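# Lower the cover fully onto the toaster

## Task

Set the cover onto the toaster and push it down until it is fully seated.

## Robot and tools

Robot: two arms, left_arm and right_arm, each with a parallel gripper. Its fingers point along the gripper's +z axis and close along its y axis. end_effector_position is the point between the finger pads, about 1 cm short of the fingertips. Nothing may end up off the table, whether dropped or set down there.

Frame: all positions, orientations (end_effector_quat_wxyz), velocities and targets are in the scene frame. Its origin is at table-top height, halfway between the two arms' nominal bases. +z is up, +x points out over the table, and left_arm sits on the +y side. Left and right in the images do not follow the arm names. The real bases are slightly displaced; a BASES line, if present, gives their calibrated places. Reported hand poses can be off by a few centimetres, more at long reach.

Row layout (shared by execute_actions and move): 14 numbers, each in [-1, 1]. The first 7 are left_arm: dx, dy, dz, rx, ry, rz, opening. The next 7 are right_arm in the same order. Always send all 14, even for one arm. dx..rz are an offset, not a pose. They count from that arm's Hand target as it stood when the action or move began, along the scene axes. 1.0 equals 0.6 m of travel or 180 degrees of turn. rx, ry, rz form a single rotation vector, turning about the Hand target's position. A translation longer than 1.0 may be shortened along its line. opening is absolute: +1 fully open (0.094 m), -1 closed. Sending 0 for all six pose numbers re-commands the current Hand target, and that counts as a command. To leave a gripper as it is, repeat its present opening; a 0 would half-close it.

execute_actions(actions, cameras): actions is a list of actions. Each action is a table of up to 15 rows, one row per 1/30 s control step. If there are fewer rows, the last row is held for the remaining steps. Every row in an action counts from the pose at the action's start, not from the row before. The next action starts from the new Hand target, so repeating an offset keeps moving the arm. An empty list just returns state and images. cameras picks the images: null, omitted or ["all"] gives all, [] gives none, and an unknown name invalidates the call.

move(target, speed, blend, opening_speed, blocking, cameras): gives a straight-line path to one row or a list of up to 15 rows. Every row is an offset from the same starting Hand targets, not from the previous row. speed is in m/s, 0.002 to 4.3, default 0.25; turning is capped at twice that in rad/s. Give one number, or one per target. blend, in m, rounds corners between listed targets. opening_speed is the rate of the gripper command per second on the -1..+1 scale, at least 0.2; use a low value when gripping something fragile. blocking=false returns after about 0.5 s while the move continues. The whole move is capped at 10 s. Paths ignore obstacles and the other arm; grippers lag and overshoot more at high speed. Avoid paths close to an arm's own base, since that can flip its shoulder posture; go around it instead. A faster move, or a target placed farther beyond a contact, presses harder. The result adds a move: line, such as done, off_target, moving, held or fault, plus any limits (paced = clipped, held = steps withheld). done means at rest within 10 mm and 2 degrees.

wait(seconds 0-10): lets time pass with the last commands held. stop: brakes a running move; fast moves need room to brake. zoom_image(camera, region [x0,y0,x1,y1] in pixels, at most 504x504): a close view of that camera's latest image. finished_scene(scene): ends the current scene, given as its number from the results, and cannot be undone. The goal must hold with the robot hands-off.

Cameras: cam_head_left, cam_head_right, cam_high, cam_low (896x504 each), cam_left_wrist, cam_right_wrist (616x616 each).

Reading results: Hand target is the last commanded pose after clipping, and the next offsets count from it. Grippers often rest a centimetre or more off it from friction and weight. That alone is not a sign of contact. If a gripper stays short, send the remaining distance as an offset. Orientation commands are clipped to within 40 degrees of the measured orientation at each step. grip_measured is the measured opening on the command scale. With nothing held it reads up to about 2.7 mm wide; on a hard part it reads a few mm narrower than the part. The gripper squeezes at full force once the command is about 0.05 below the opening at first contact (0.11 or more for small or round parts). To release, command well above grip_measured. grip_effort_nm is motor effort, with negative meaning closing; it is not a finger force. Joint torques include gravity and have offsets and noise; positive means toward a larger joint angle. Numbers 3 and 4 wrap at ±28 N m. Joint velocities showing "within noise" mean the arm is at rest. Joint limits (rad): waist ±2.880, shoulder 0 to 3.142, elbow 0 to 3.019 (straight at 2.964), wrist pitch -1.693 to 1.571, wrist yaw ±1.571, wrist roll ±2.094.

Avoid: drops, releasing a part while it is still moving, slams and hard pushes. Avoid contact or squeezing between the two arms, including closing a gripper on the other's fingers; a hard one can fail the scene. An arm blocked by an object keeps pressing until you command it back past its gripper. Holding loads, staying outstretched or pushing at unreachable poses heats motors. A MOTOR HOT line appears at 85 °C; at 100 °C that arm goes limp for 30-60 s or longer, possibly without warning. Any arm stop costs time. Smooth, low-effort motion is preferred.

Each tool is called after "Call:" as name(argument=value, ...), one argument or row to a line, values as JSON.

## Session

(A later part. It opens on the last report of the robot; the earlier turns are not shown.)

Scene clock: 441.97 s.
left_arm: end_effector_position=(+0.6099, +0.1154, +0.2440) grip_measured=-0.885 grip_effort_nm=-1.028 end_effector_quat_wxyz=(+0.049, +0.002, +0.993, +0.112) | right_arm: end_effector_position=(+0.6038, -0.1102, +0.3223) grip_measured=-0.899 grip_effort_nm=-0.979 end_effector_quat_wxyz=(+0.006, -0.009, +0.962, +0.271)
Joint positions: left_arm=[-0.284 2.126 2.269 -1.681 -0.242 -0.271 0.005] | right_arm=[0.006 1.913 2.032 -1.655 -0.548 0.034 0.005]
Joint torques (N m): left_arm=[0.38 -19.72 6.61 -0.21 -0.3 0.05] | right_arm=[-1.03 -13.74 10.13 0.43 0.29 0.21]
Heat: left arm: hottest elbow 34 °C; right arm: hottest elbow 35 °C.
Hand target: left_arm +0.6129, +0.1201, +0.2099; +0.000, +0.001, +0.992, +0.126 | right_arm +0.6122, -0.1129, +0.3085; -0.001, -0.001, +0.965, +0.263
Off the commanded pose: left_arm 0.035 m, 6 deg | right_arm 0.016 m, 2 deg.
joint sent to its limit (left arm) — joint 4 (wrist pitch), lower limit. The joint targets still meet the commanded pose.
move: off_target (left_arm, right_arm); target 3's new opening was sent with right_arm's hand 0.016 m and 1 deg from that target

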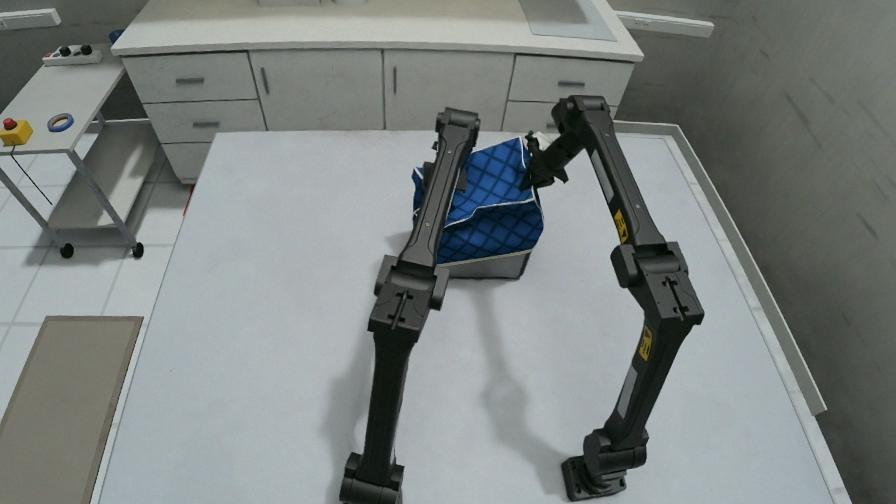

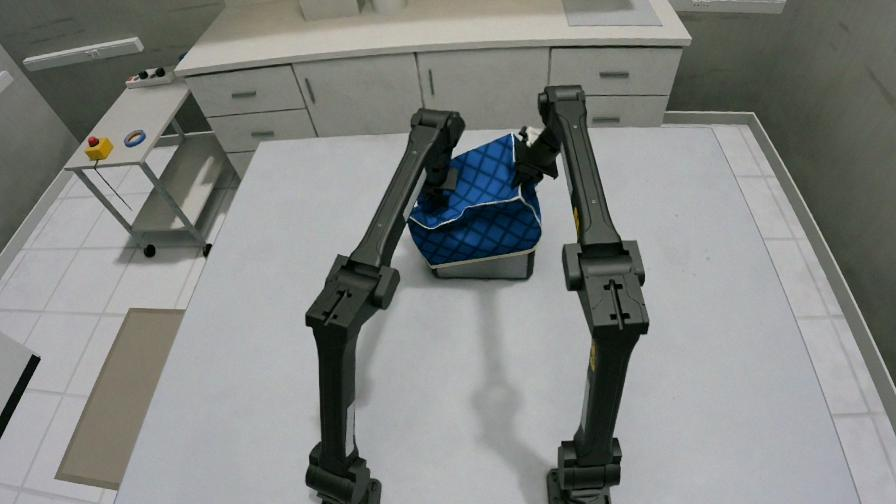

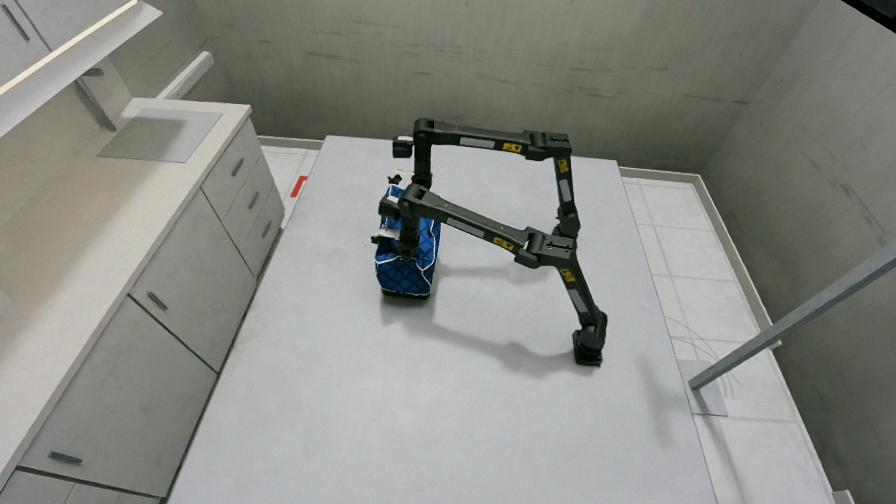

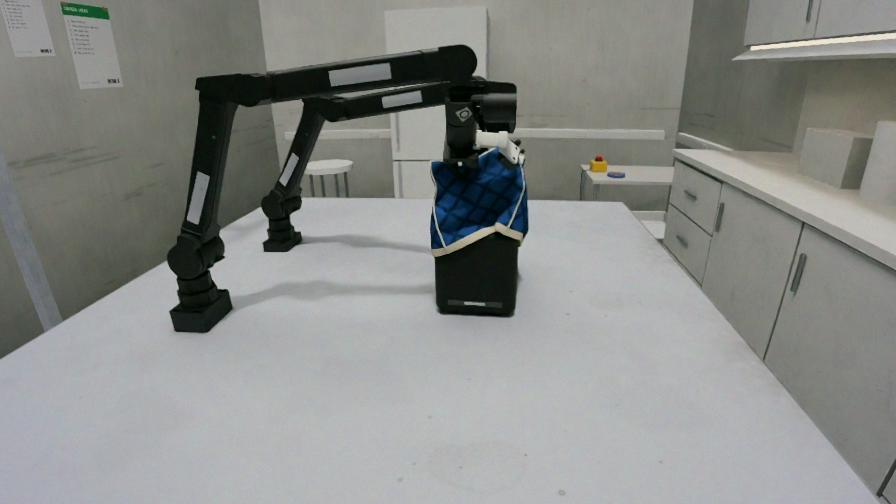

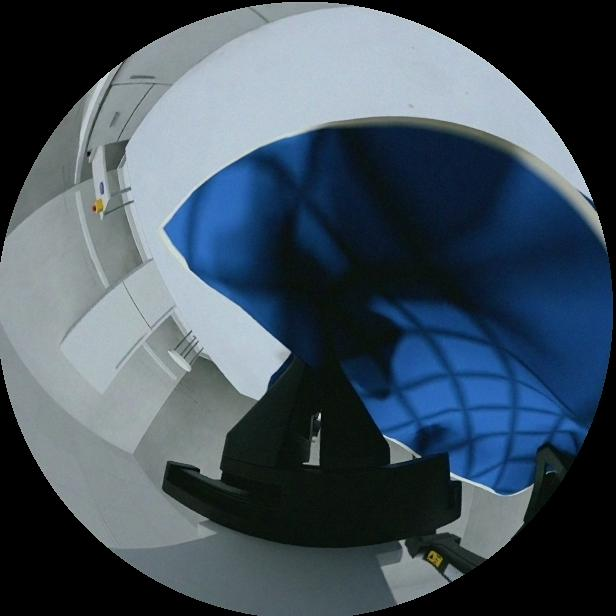

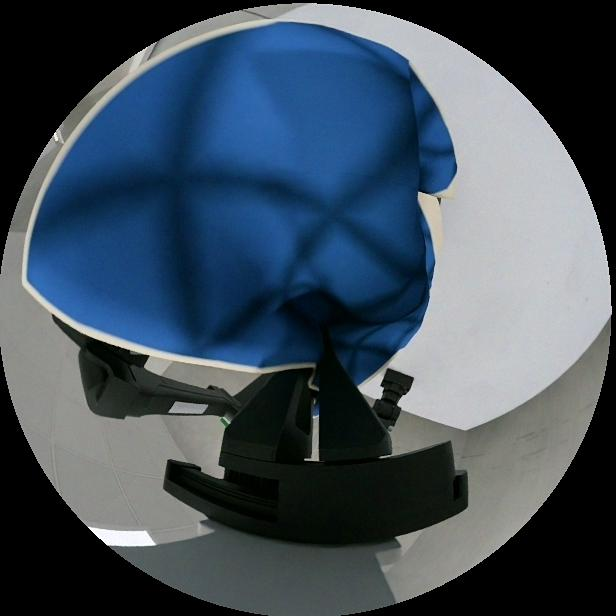

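Call:
move(
  target=[
    [0,0.01,0,0,0,0,-1,-0.01,-0.085,0.03,-0.25,0,0,-1],
    [0,0.01,-0.02,0,0,0,-1,-0.01,-0.085,-0.1,-0.25,0,0,-1],
  ],
  speed=0.1,
)

Call:
zoom_image(
  camera="cam_low",
  region=[380, 60, 560, 330],
)

Call:
zoom_image(
  camera="cam_head_right",
  region=[380, 60, 660, 300],
)

Scene clock: 451.73 s.
left_arm: end_effector_position=(+0.6051, +0.1060, +0.2366) grip_measured=-0.885 grip_effort_nm=-1.028 end_effector_quat_wxyz=(+0.037, +0.012, +0.994, +0.105) | right_arm: end_effector_position=(+0.6069, -0.1280, +0.2866) grip_measured=-0.906 grip_effort_nm=-1.038 end_effector_quat_wxyz=(+0.043, +0.004, +0.995, -0.095)
Joint positions: left_arm=[-0.295 2.13 2.26 -1.686 -0.224 -0.264 0.005] | right_arm=[0.182 1.918 2.001 -1.612 0.205 0.222 0.004]
Joint torques (N m): left_arm=[1.96 -19.43 6.34 -0.09 -0.88 0.02] | right_arm=[-4.6 -12.92 5.67 -0.18 1.75 -0.33]
Heat: left arm: hottest elbow 34 °C; right arm: hottest elbow 35 °C.
Hand target: left_arm +0.6128, +0.1260, +0.1979; +0.000, +0.001, +0.992, +0.126 | right_arm +0.6062, -0.1639, +0.2486; -0.001, +0.000, +0.992, -0.126
Off the commanded pose: left_arm 0.044 m, 5 deg | right_arm 0.052 m, 6 deg.
joint sent to its limit (left arm) — joint 4 (wrist pitch), lower limit. The joint targets still meet the commanded pose.
move: off_target (left_arm, right_arm)

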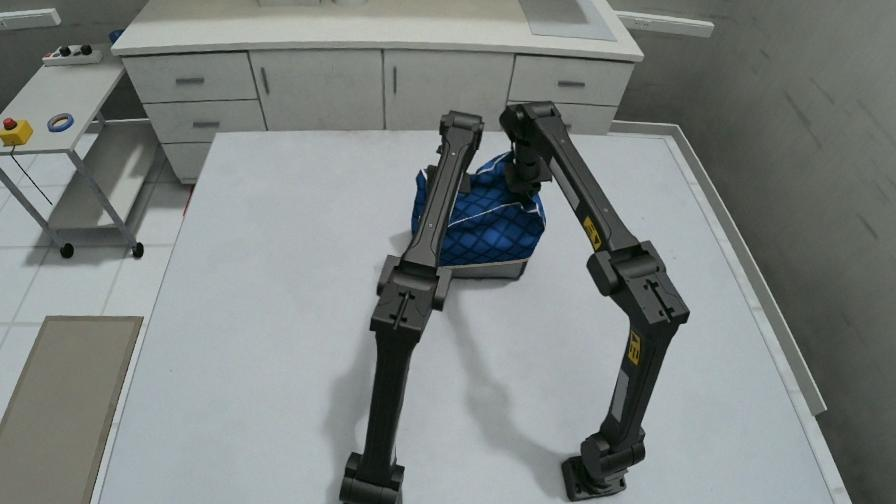

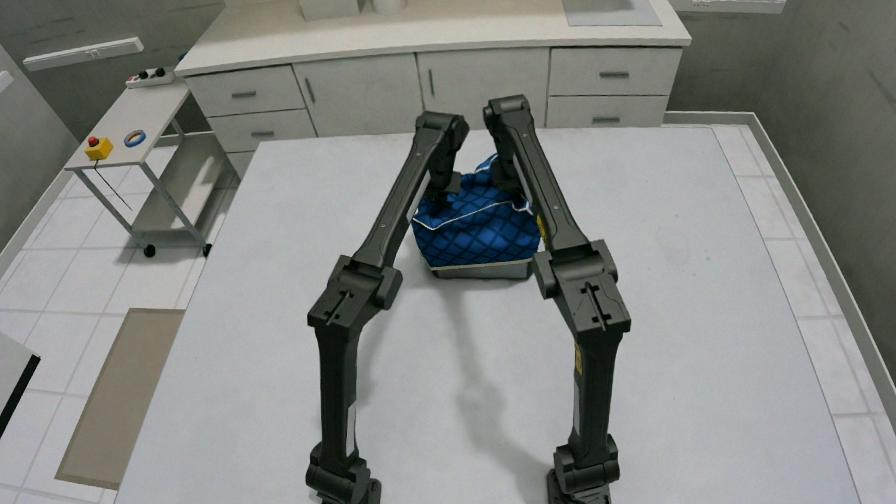

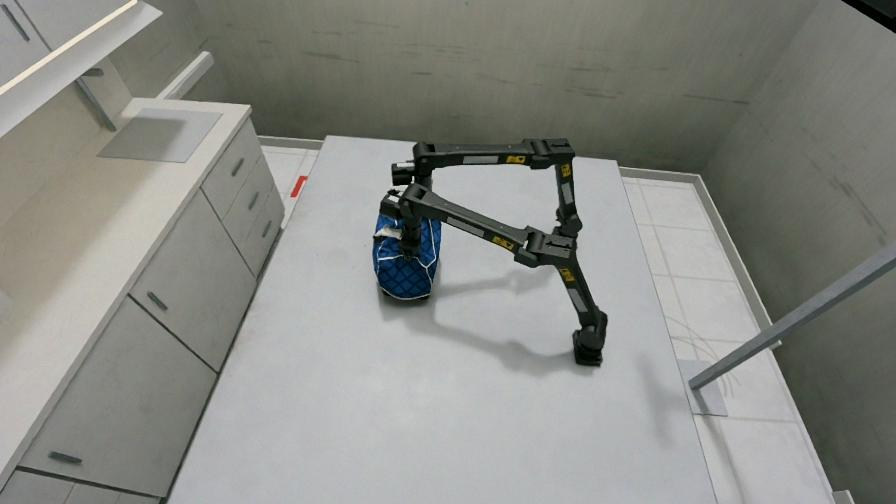

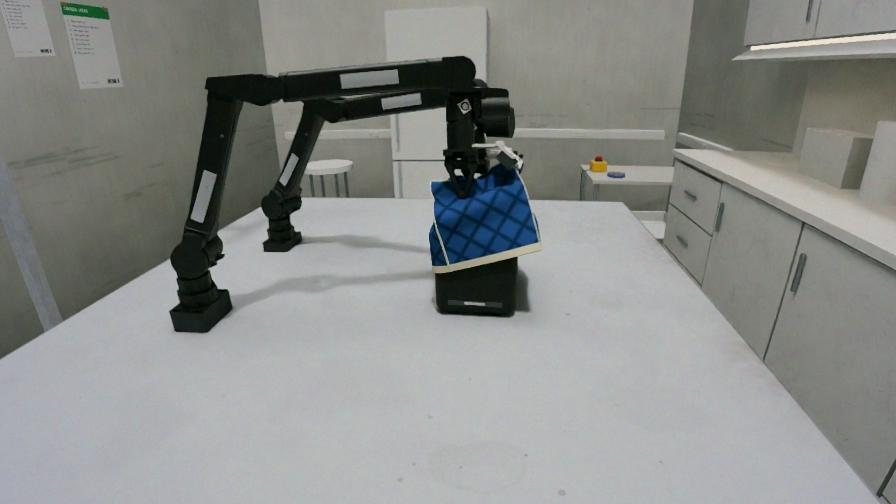

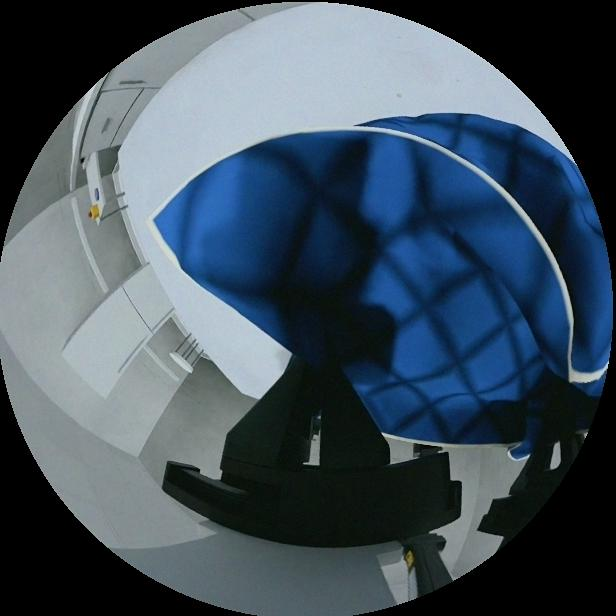

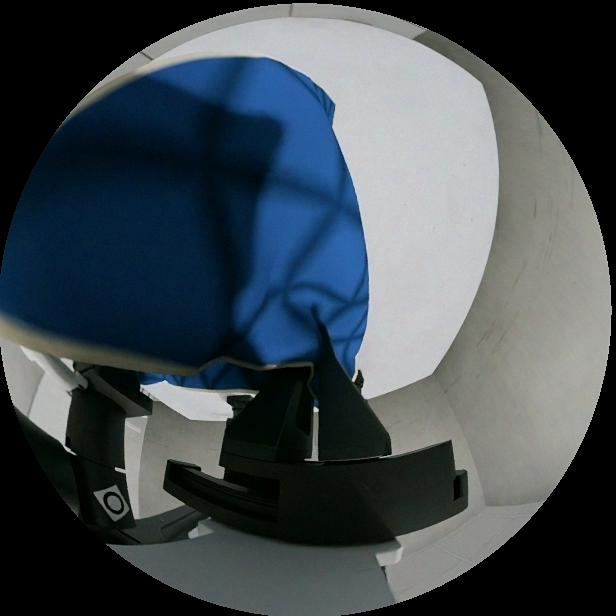

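Scaled by 1.867.

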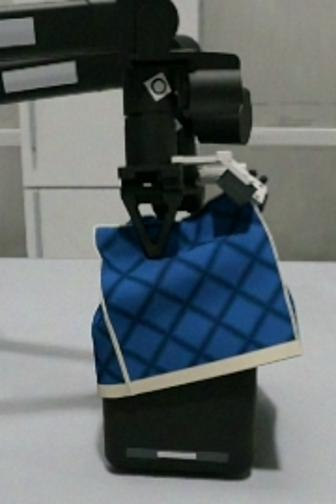

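Scaled by 1.800.

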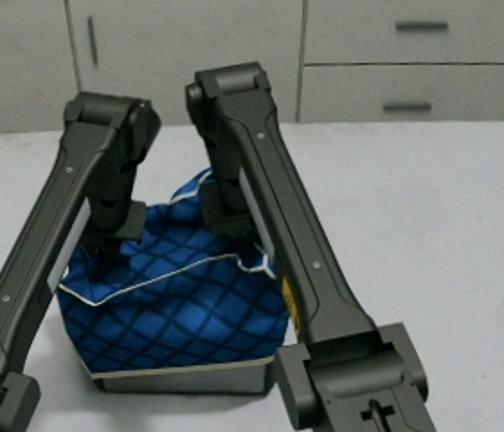

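Call:
move(
  target=[-0.02,0.02,-0.08,0,0,0,-1,0.0,-0.02,-0.12,0,0,0,-1],
  speed=0.1,
)

Call:
zoom_image(
  camera="cam_low",
  region=[380, 60, 560, 330],
)

Call:
zoom_image(
  camera="cam_high",
  region=[340, 150, 480, 310],
)

Scene clock: 456.93 s.
left_arm: end_effector_position=(+0.5990, +0.1092, +0.2208) grip_measured=-0.885 grip_effort_nm=-1.023 end_effector_quat_wxyz=(+0.062, +0.010, +0.993, +0.102) | right_arm: end_effector_position=(+0.6088, -0.1319, +0.2457) grip_measured=-0.906 grip_effort_nm=-1.033 end_effector_quat_wxyz=(+0.066, +0.018, +0.994, -0.088)
Joint positions: left_arm=[-0.295 2.057 2.096 -1.546 -0.231 -0.264 0.005] | right_arm=[0.174 1.884 1.842 -1.438 0.201 0.238 0.004]
Joint torques (N m): left_arm=[2.61 -16.38 4 0.03 -0.55 0.09] | right_arm=[-5.48 -10.23 4.01 0.25 1.74 -0.74]
Heat: left arm: hottest elbow 34 °C; right arm: hottest elbow 34 °C.
Hand target: left_arm +0.6008, +0.1381, +0.1500; +0.000, +0.001, +0.992, +0.126 | right_arm +0.6061, -0.1759, +0.1764; -0.001, +0.000, +0.992, -0.126
Off the commanded pose: left_arm 0.077 m, 8 deg | right_arm 0.082 m, 9 deg.
move: off_target (left_arm, right_arm)

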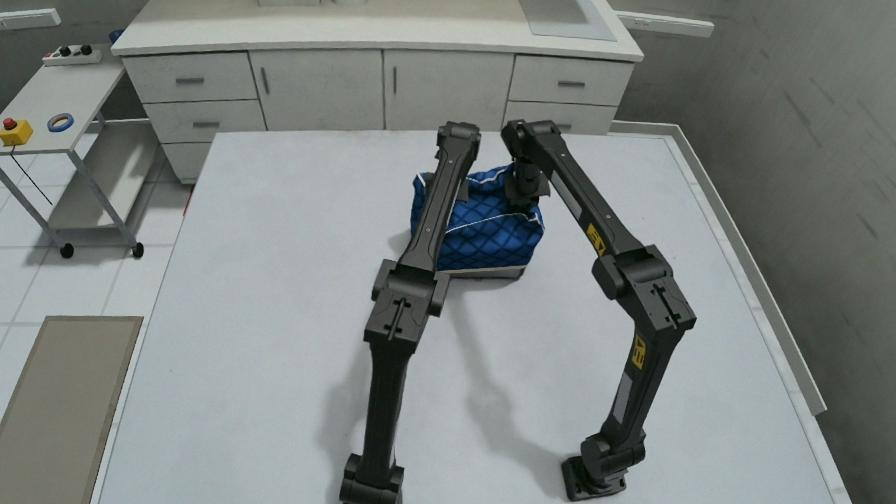

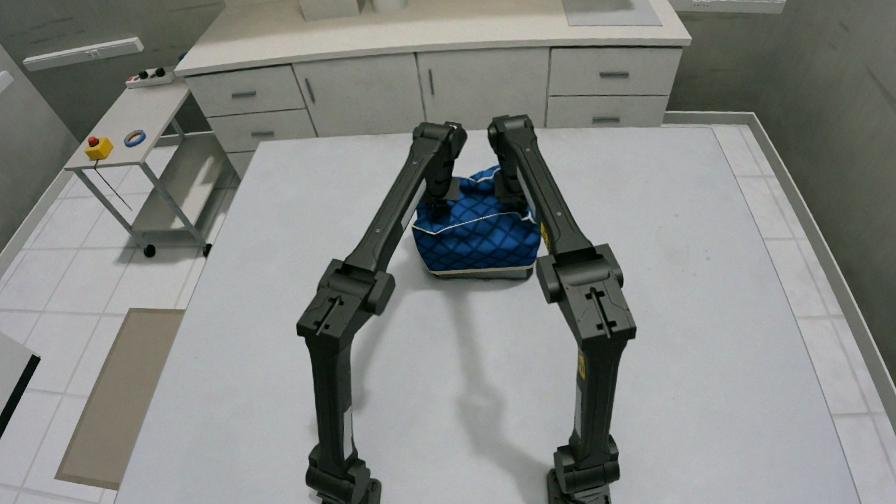

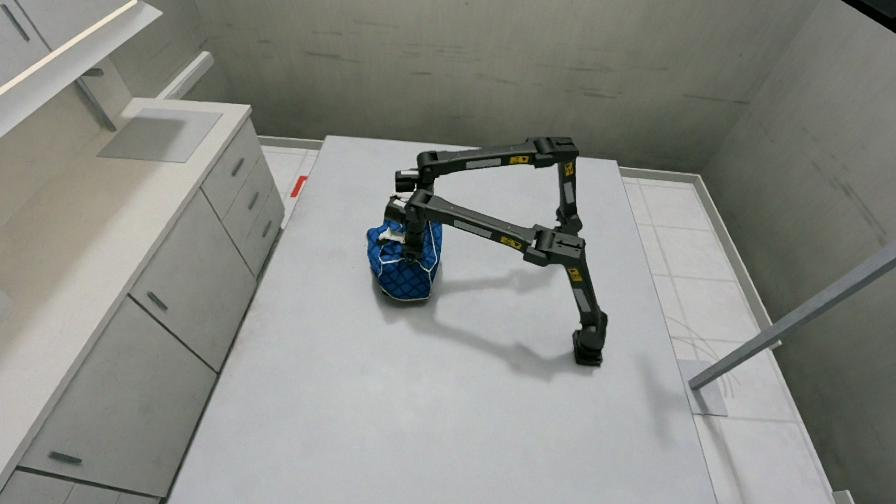

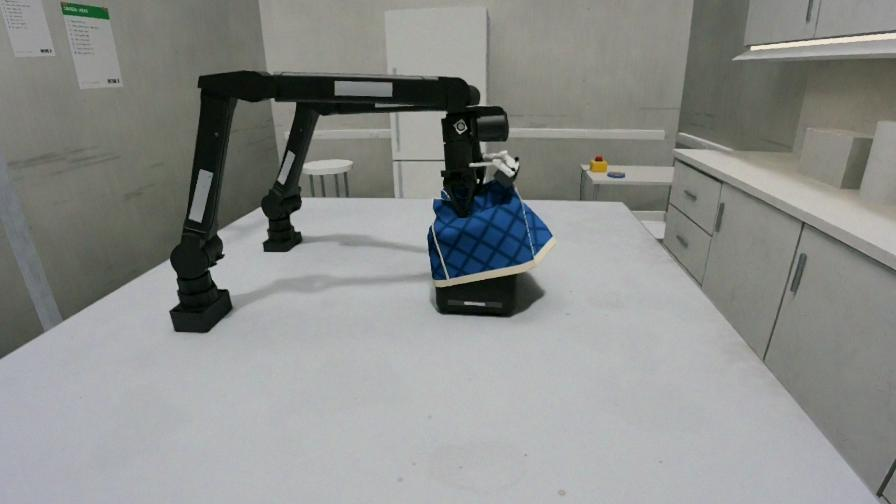

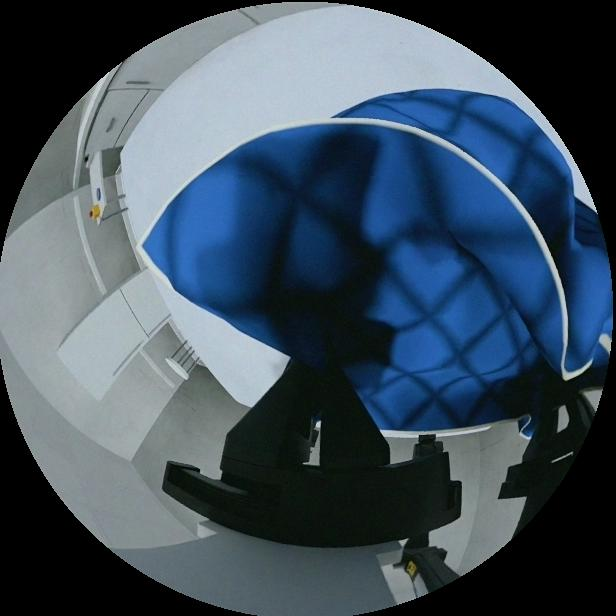

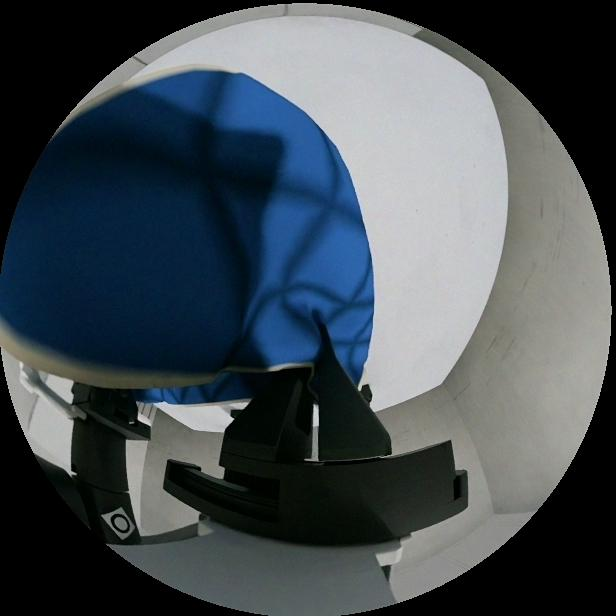

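Scaled by 1.867.

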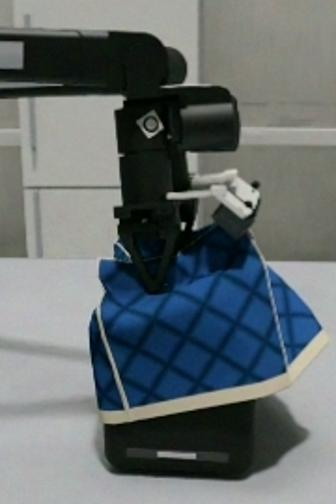

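Scaled by 3.150.

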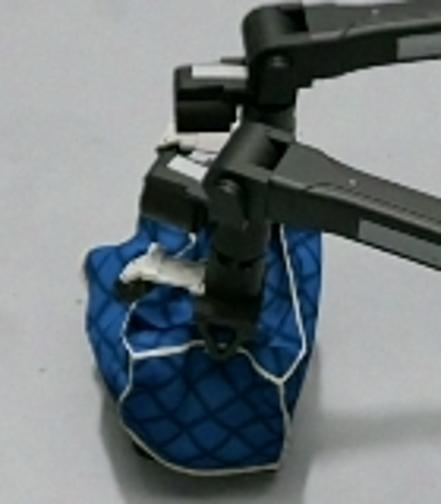

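Call:
move(
  target=[
    [0,-0.04,0.1,0,0,0,-0.6,0,0.06,0.1,0,0,0,-0.6],
    [0,-0.04,0.1,0,0,0,-0.2,0,0.06,0.1,0,0,0,-0.2],
    [0,-0.04,0.35,0,0,0,-0.2,0,0.06,0.35,0,0,0,-0.2],
  ],
  speed=0.15,
  opening_speed=0.8,
)

Call:
zoom_image(
  camera="cam_low",
  region=[380, 60, 600, 330],
)

Call:
zoom_image(
  camera="cam_high",
  region=[340, 150, 480, 310],
)

Call:
zoom_image(
  camera="cam_head_left",
  region=[380, 100, 600, 300],
)

Scene clock: 467.57 s.
left_arm: end_effector_position=(+0.5965, +0.1151, +0.3388) grip_measured=-0.202 grip_effort_nm=0.071 end_effector_quat_wxyz=(+0.124, +0.016, +0.987, +0.098) | right_arm: end_effector_position=(+0.6003, -0.1451, +0.3641) grip_measured=-0.202 grip_effort_nm=0.095 end_effector_quat_wxyz=(+0.094, -0.006, +0.989, -0.110)
Joint positions: left_arm=[-0.294 2.003 2.309 -1.686 -0.255 -0.232 0.038] | right_arm=[0.17 1.847 2.091 -1.671 0.254 0.177 0.037]
Joint torques (N m): left_arm=[0.03 -22.65 10.24 0.13 -0.27 0.14] | right_arm=[-0.38 -14.86 13.82 0.1 0.4 -0.02]
Heat: left arm: hottest shoulder 34 °C; right arm: hottest shoulder 33 °C.
Hand target: left_arm +0.6009, +0.1142, +0.3600; +0.000, +0.001, +0.992, +0.126 | right_arm +0.6061, -0.1399, +0.3865; -0.001, +0.000, +0.992, -0.126
Off the commanded pose: left_arm 0.022 m, 15 deg | right_arm 0.024 m, 11 deg.
joint sent to its limit (left arm) — joint 4 (wrist pitch), lower limit. The joint targets are off in orientation, not in position.
joint sent to its limit (right arm) — joint 4 (wrist pitch), lower limit. The joint targets are off in orientation, not in position.
move: off_target (left_arm, right_arm); target 2's new opening was sent with right_arm's hand 0.023 m and 5 deg from that target

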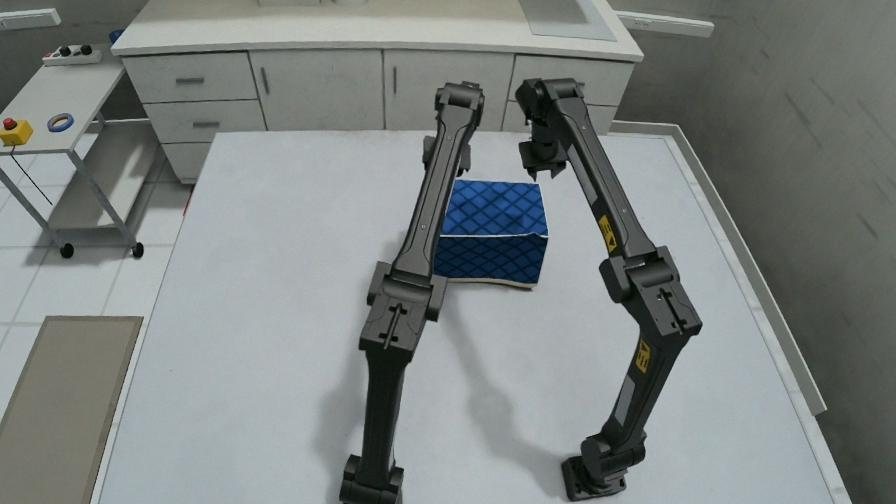

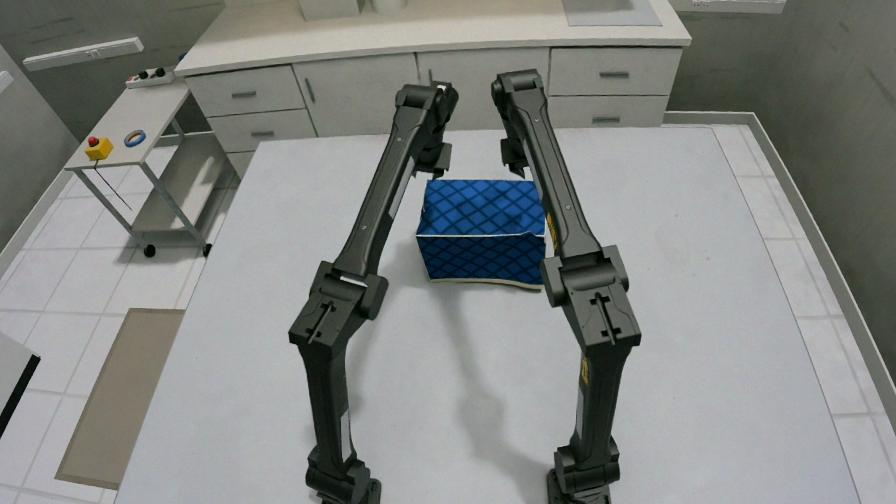

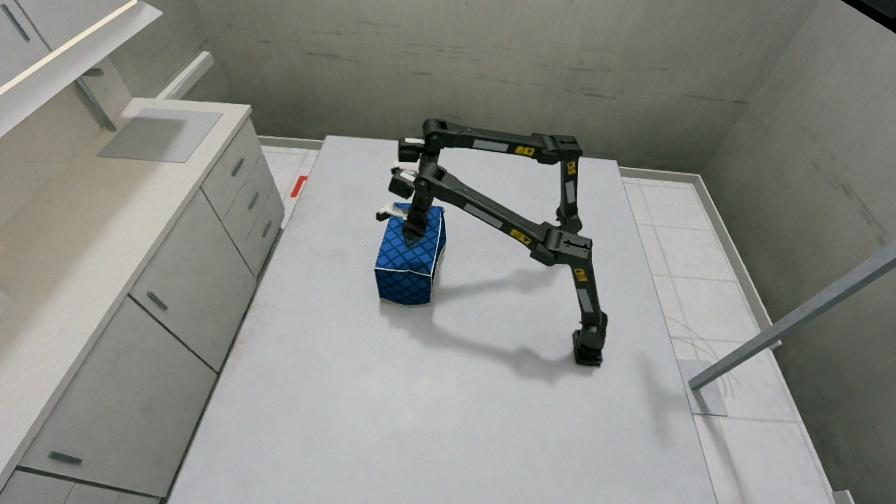

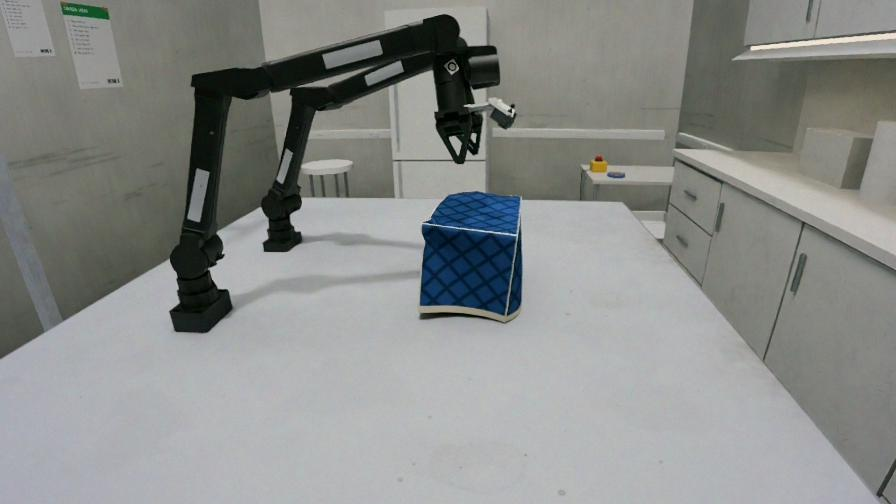

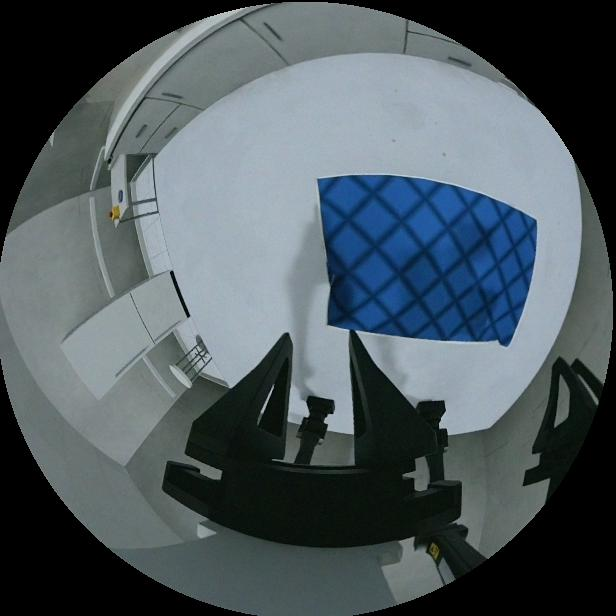

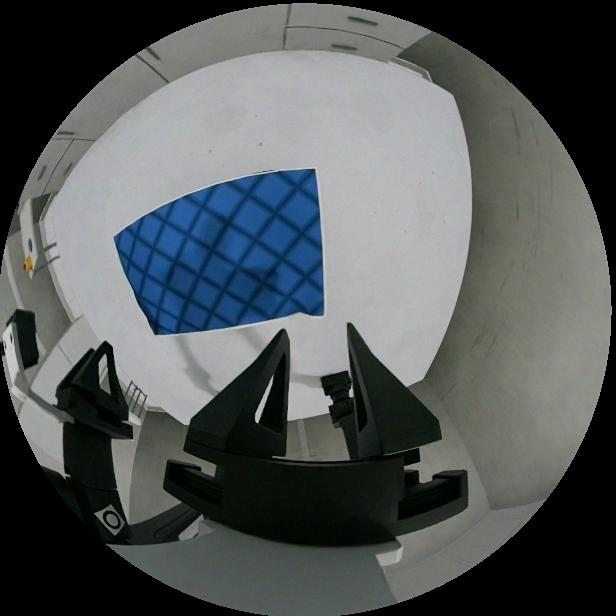

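Scaled by 1.867.

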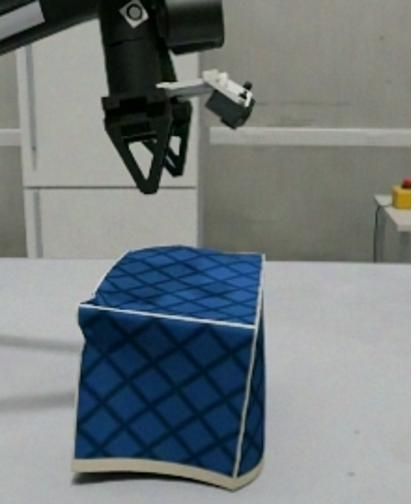

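Scaled by 3.150.

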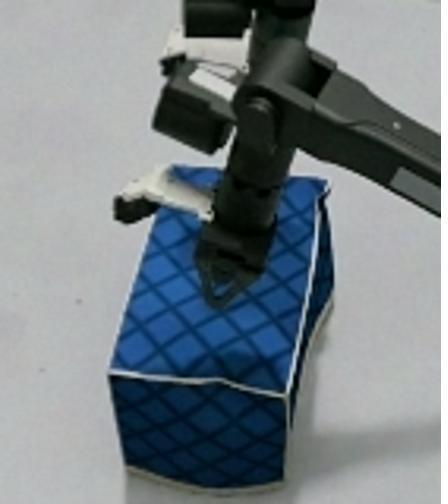

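Scaled by 2.291.

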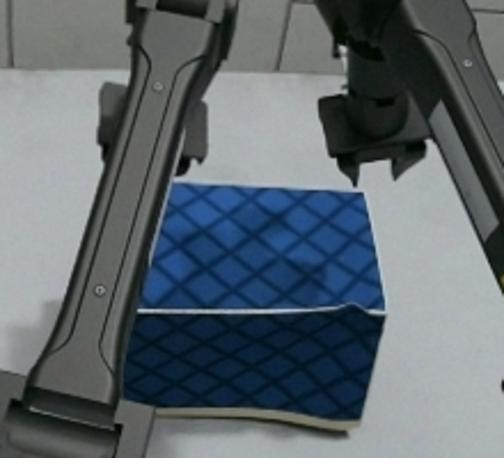

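Call:
move(
  target=[-0.35,0.1,0.05,0,0,0,-1,-0.35,-0.1,0.0,0,0,0,-1],
  speed=0.25,
)

Call:
zoom_image(
  camera="cam_low",
  region=[400, 180, 540, 340],
)

Call:
zoom_image(
  camera="cam_high",
  region=[340, 180, 480, 320],
)

Call:
zoom_image(
  camera="cam_head_left",
  region=[400, 160, 580, 310],
)

Call:
zoom_image(
  camera="cam_head_right",
  region=[390, 160, 570, 310],
)

Scene clock: 474.90 s.
left_arm: end_effector_position=(+0.3930, +0.1753, +0.3845) grip_measured=-0.988 grip_effort_nm=-0.628 end_effector_quat_wxyz=(+0.097, +0.018, +0.990, +0.105) | right_arm: end_effector_position=(+0.4007, -0.1944, +0.3878) grip_measured=-0.996 grip_effort_nm=-0.232 end_effector_quat_wxyz=(+0.074, -0.007, +0.991, -0.115)
Joint positions: left_arm=[-0.294 1.434 1.683 -1.686 -0.254 -0.235 0.001] | right_arm=[0.152 1.315 1.525 -1.674 0.254 0.161 0]
Joint torques (N m): left_arm=[-0.38 -13.57 7.65 0.03 -0.07 -0.07] | right_arm=[-2.2 -8.18 8.13 0.13 0.1 -0.01]
Heat: left arm: hottest shoulder 34 °C; right arm: hottest shoulder 34 °C.
Hand target: left_arm +0.3908, +0.1742, +0.3899; +0.000, +0.001, +0.992, +0.126 | right_arm +0.3962, -0.1998, +0.3865; -0.001, +0.000, +0.992, -0.126
Off the commanded pose: left_arm 0.006 m, 12 deg | right_arm 0.007 m, 9 deg.
joint sent to its limit (left arm) — joint 4 (wrist pitch), lower limit. The joint targets are off in orientation, not in position.
joint sent to its limit (right arm) — joint 4 (wrist pitch), lower limit. The joint targets are off in orientation, not in position.
move: off_target (left_arm, right_arm)

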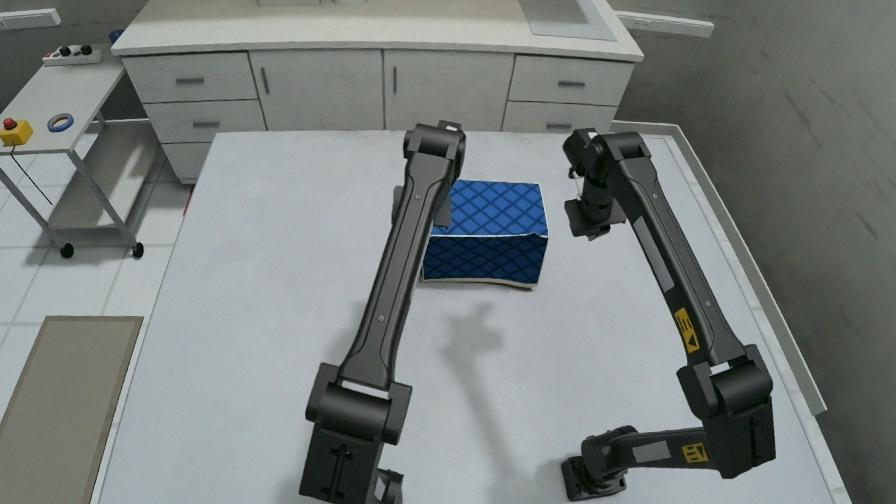

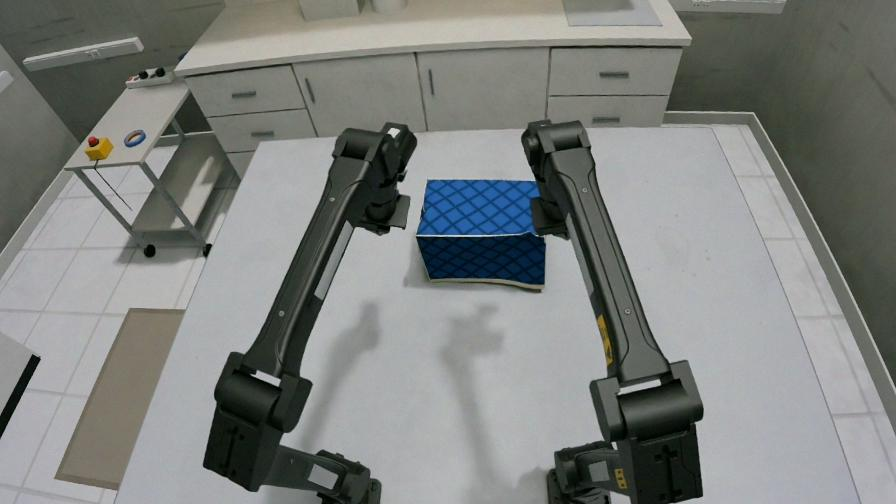

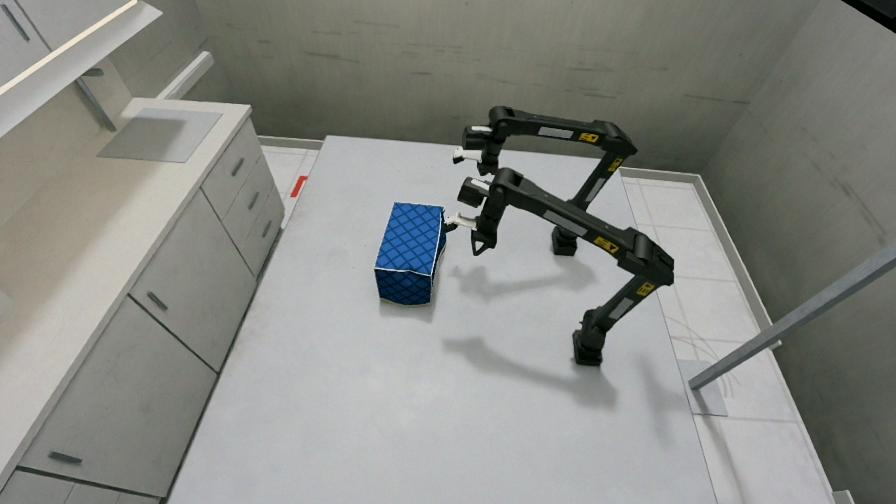

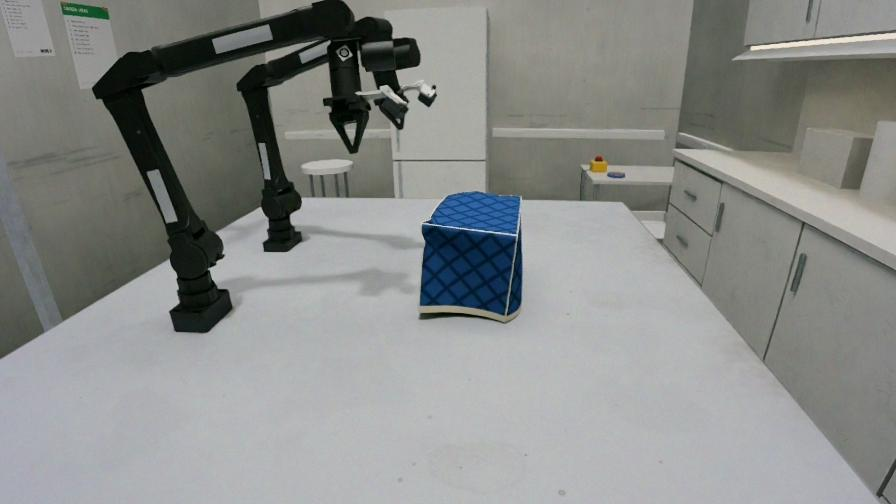

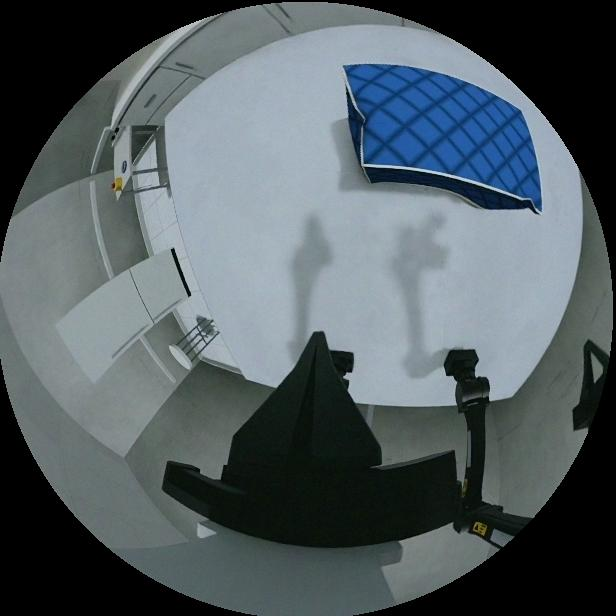

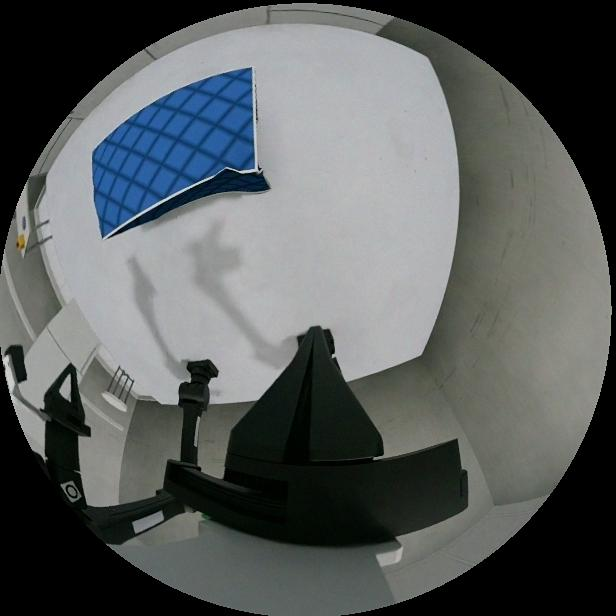

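Scaled by 3.150.

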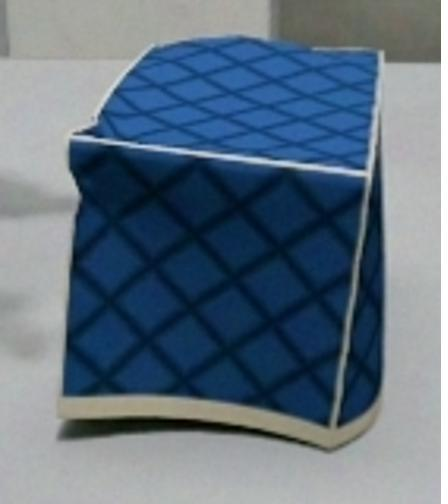

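Scaled by 3.600.

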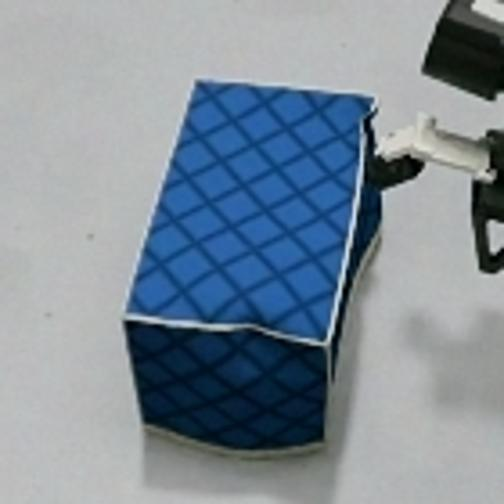

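Scaled by 2.800.

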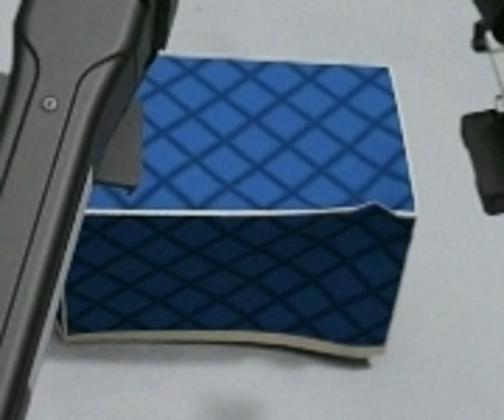

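Scaled by 2.800.

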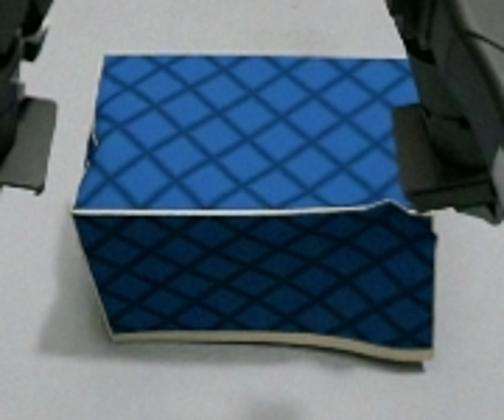

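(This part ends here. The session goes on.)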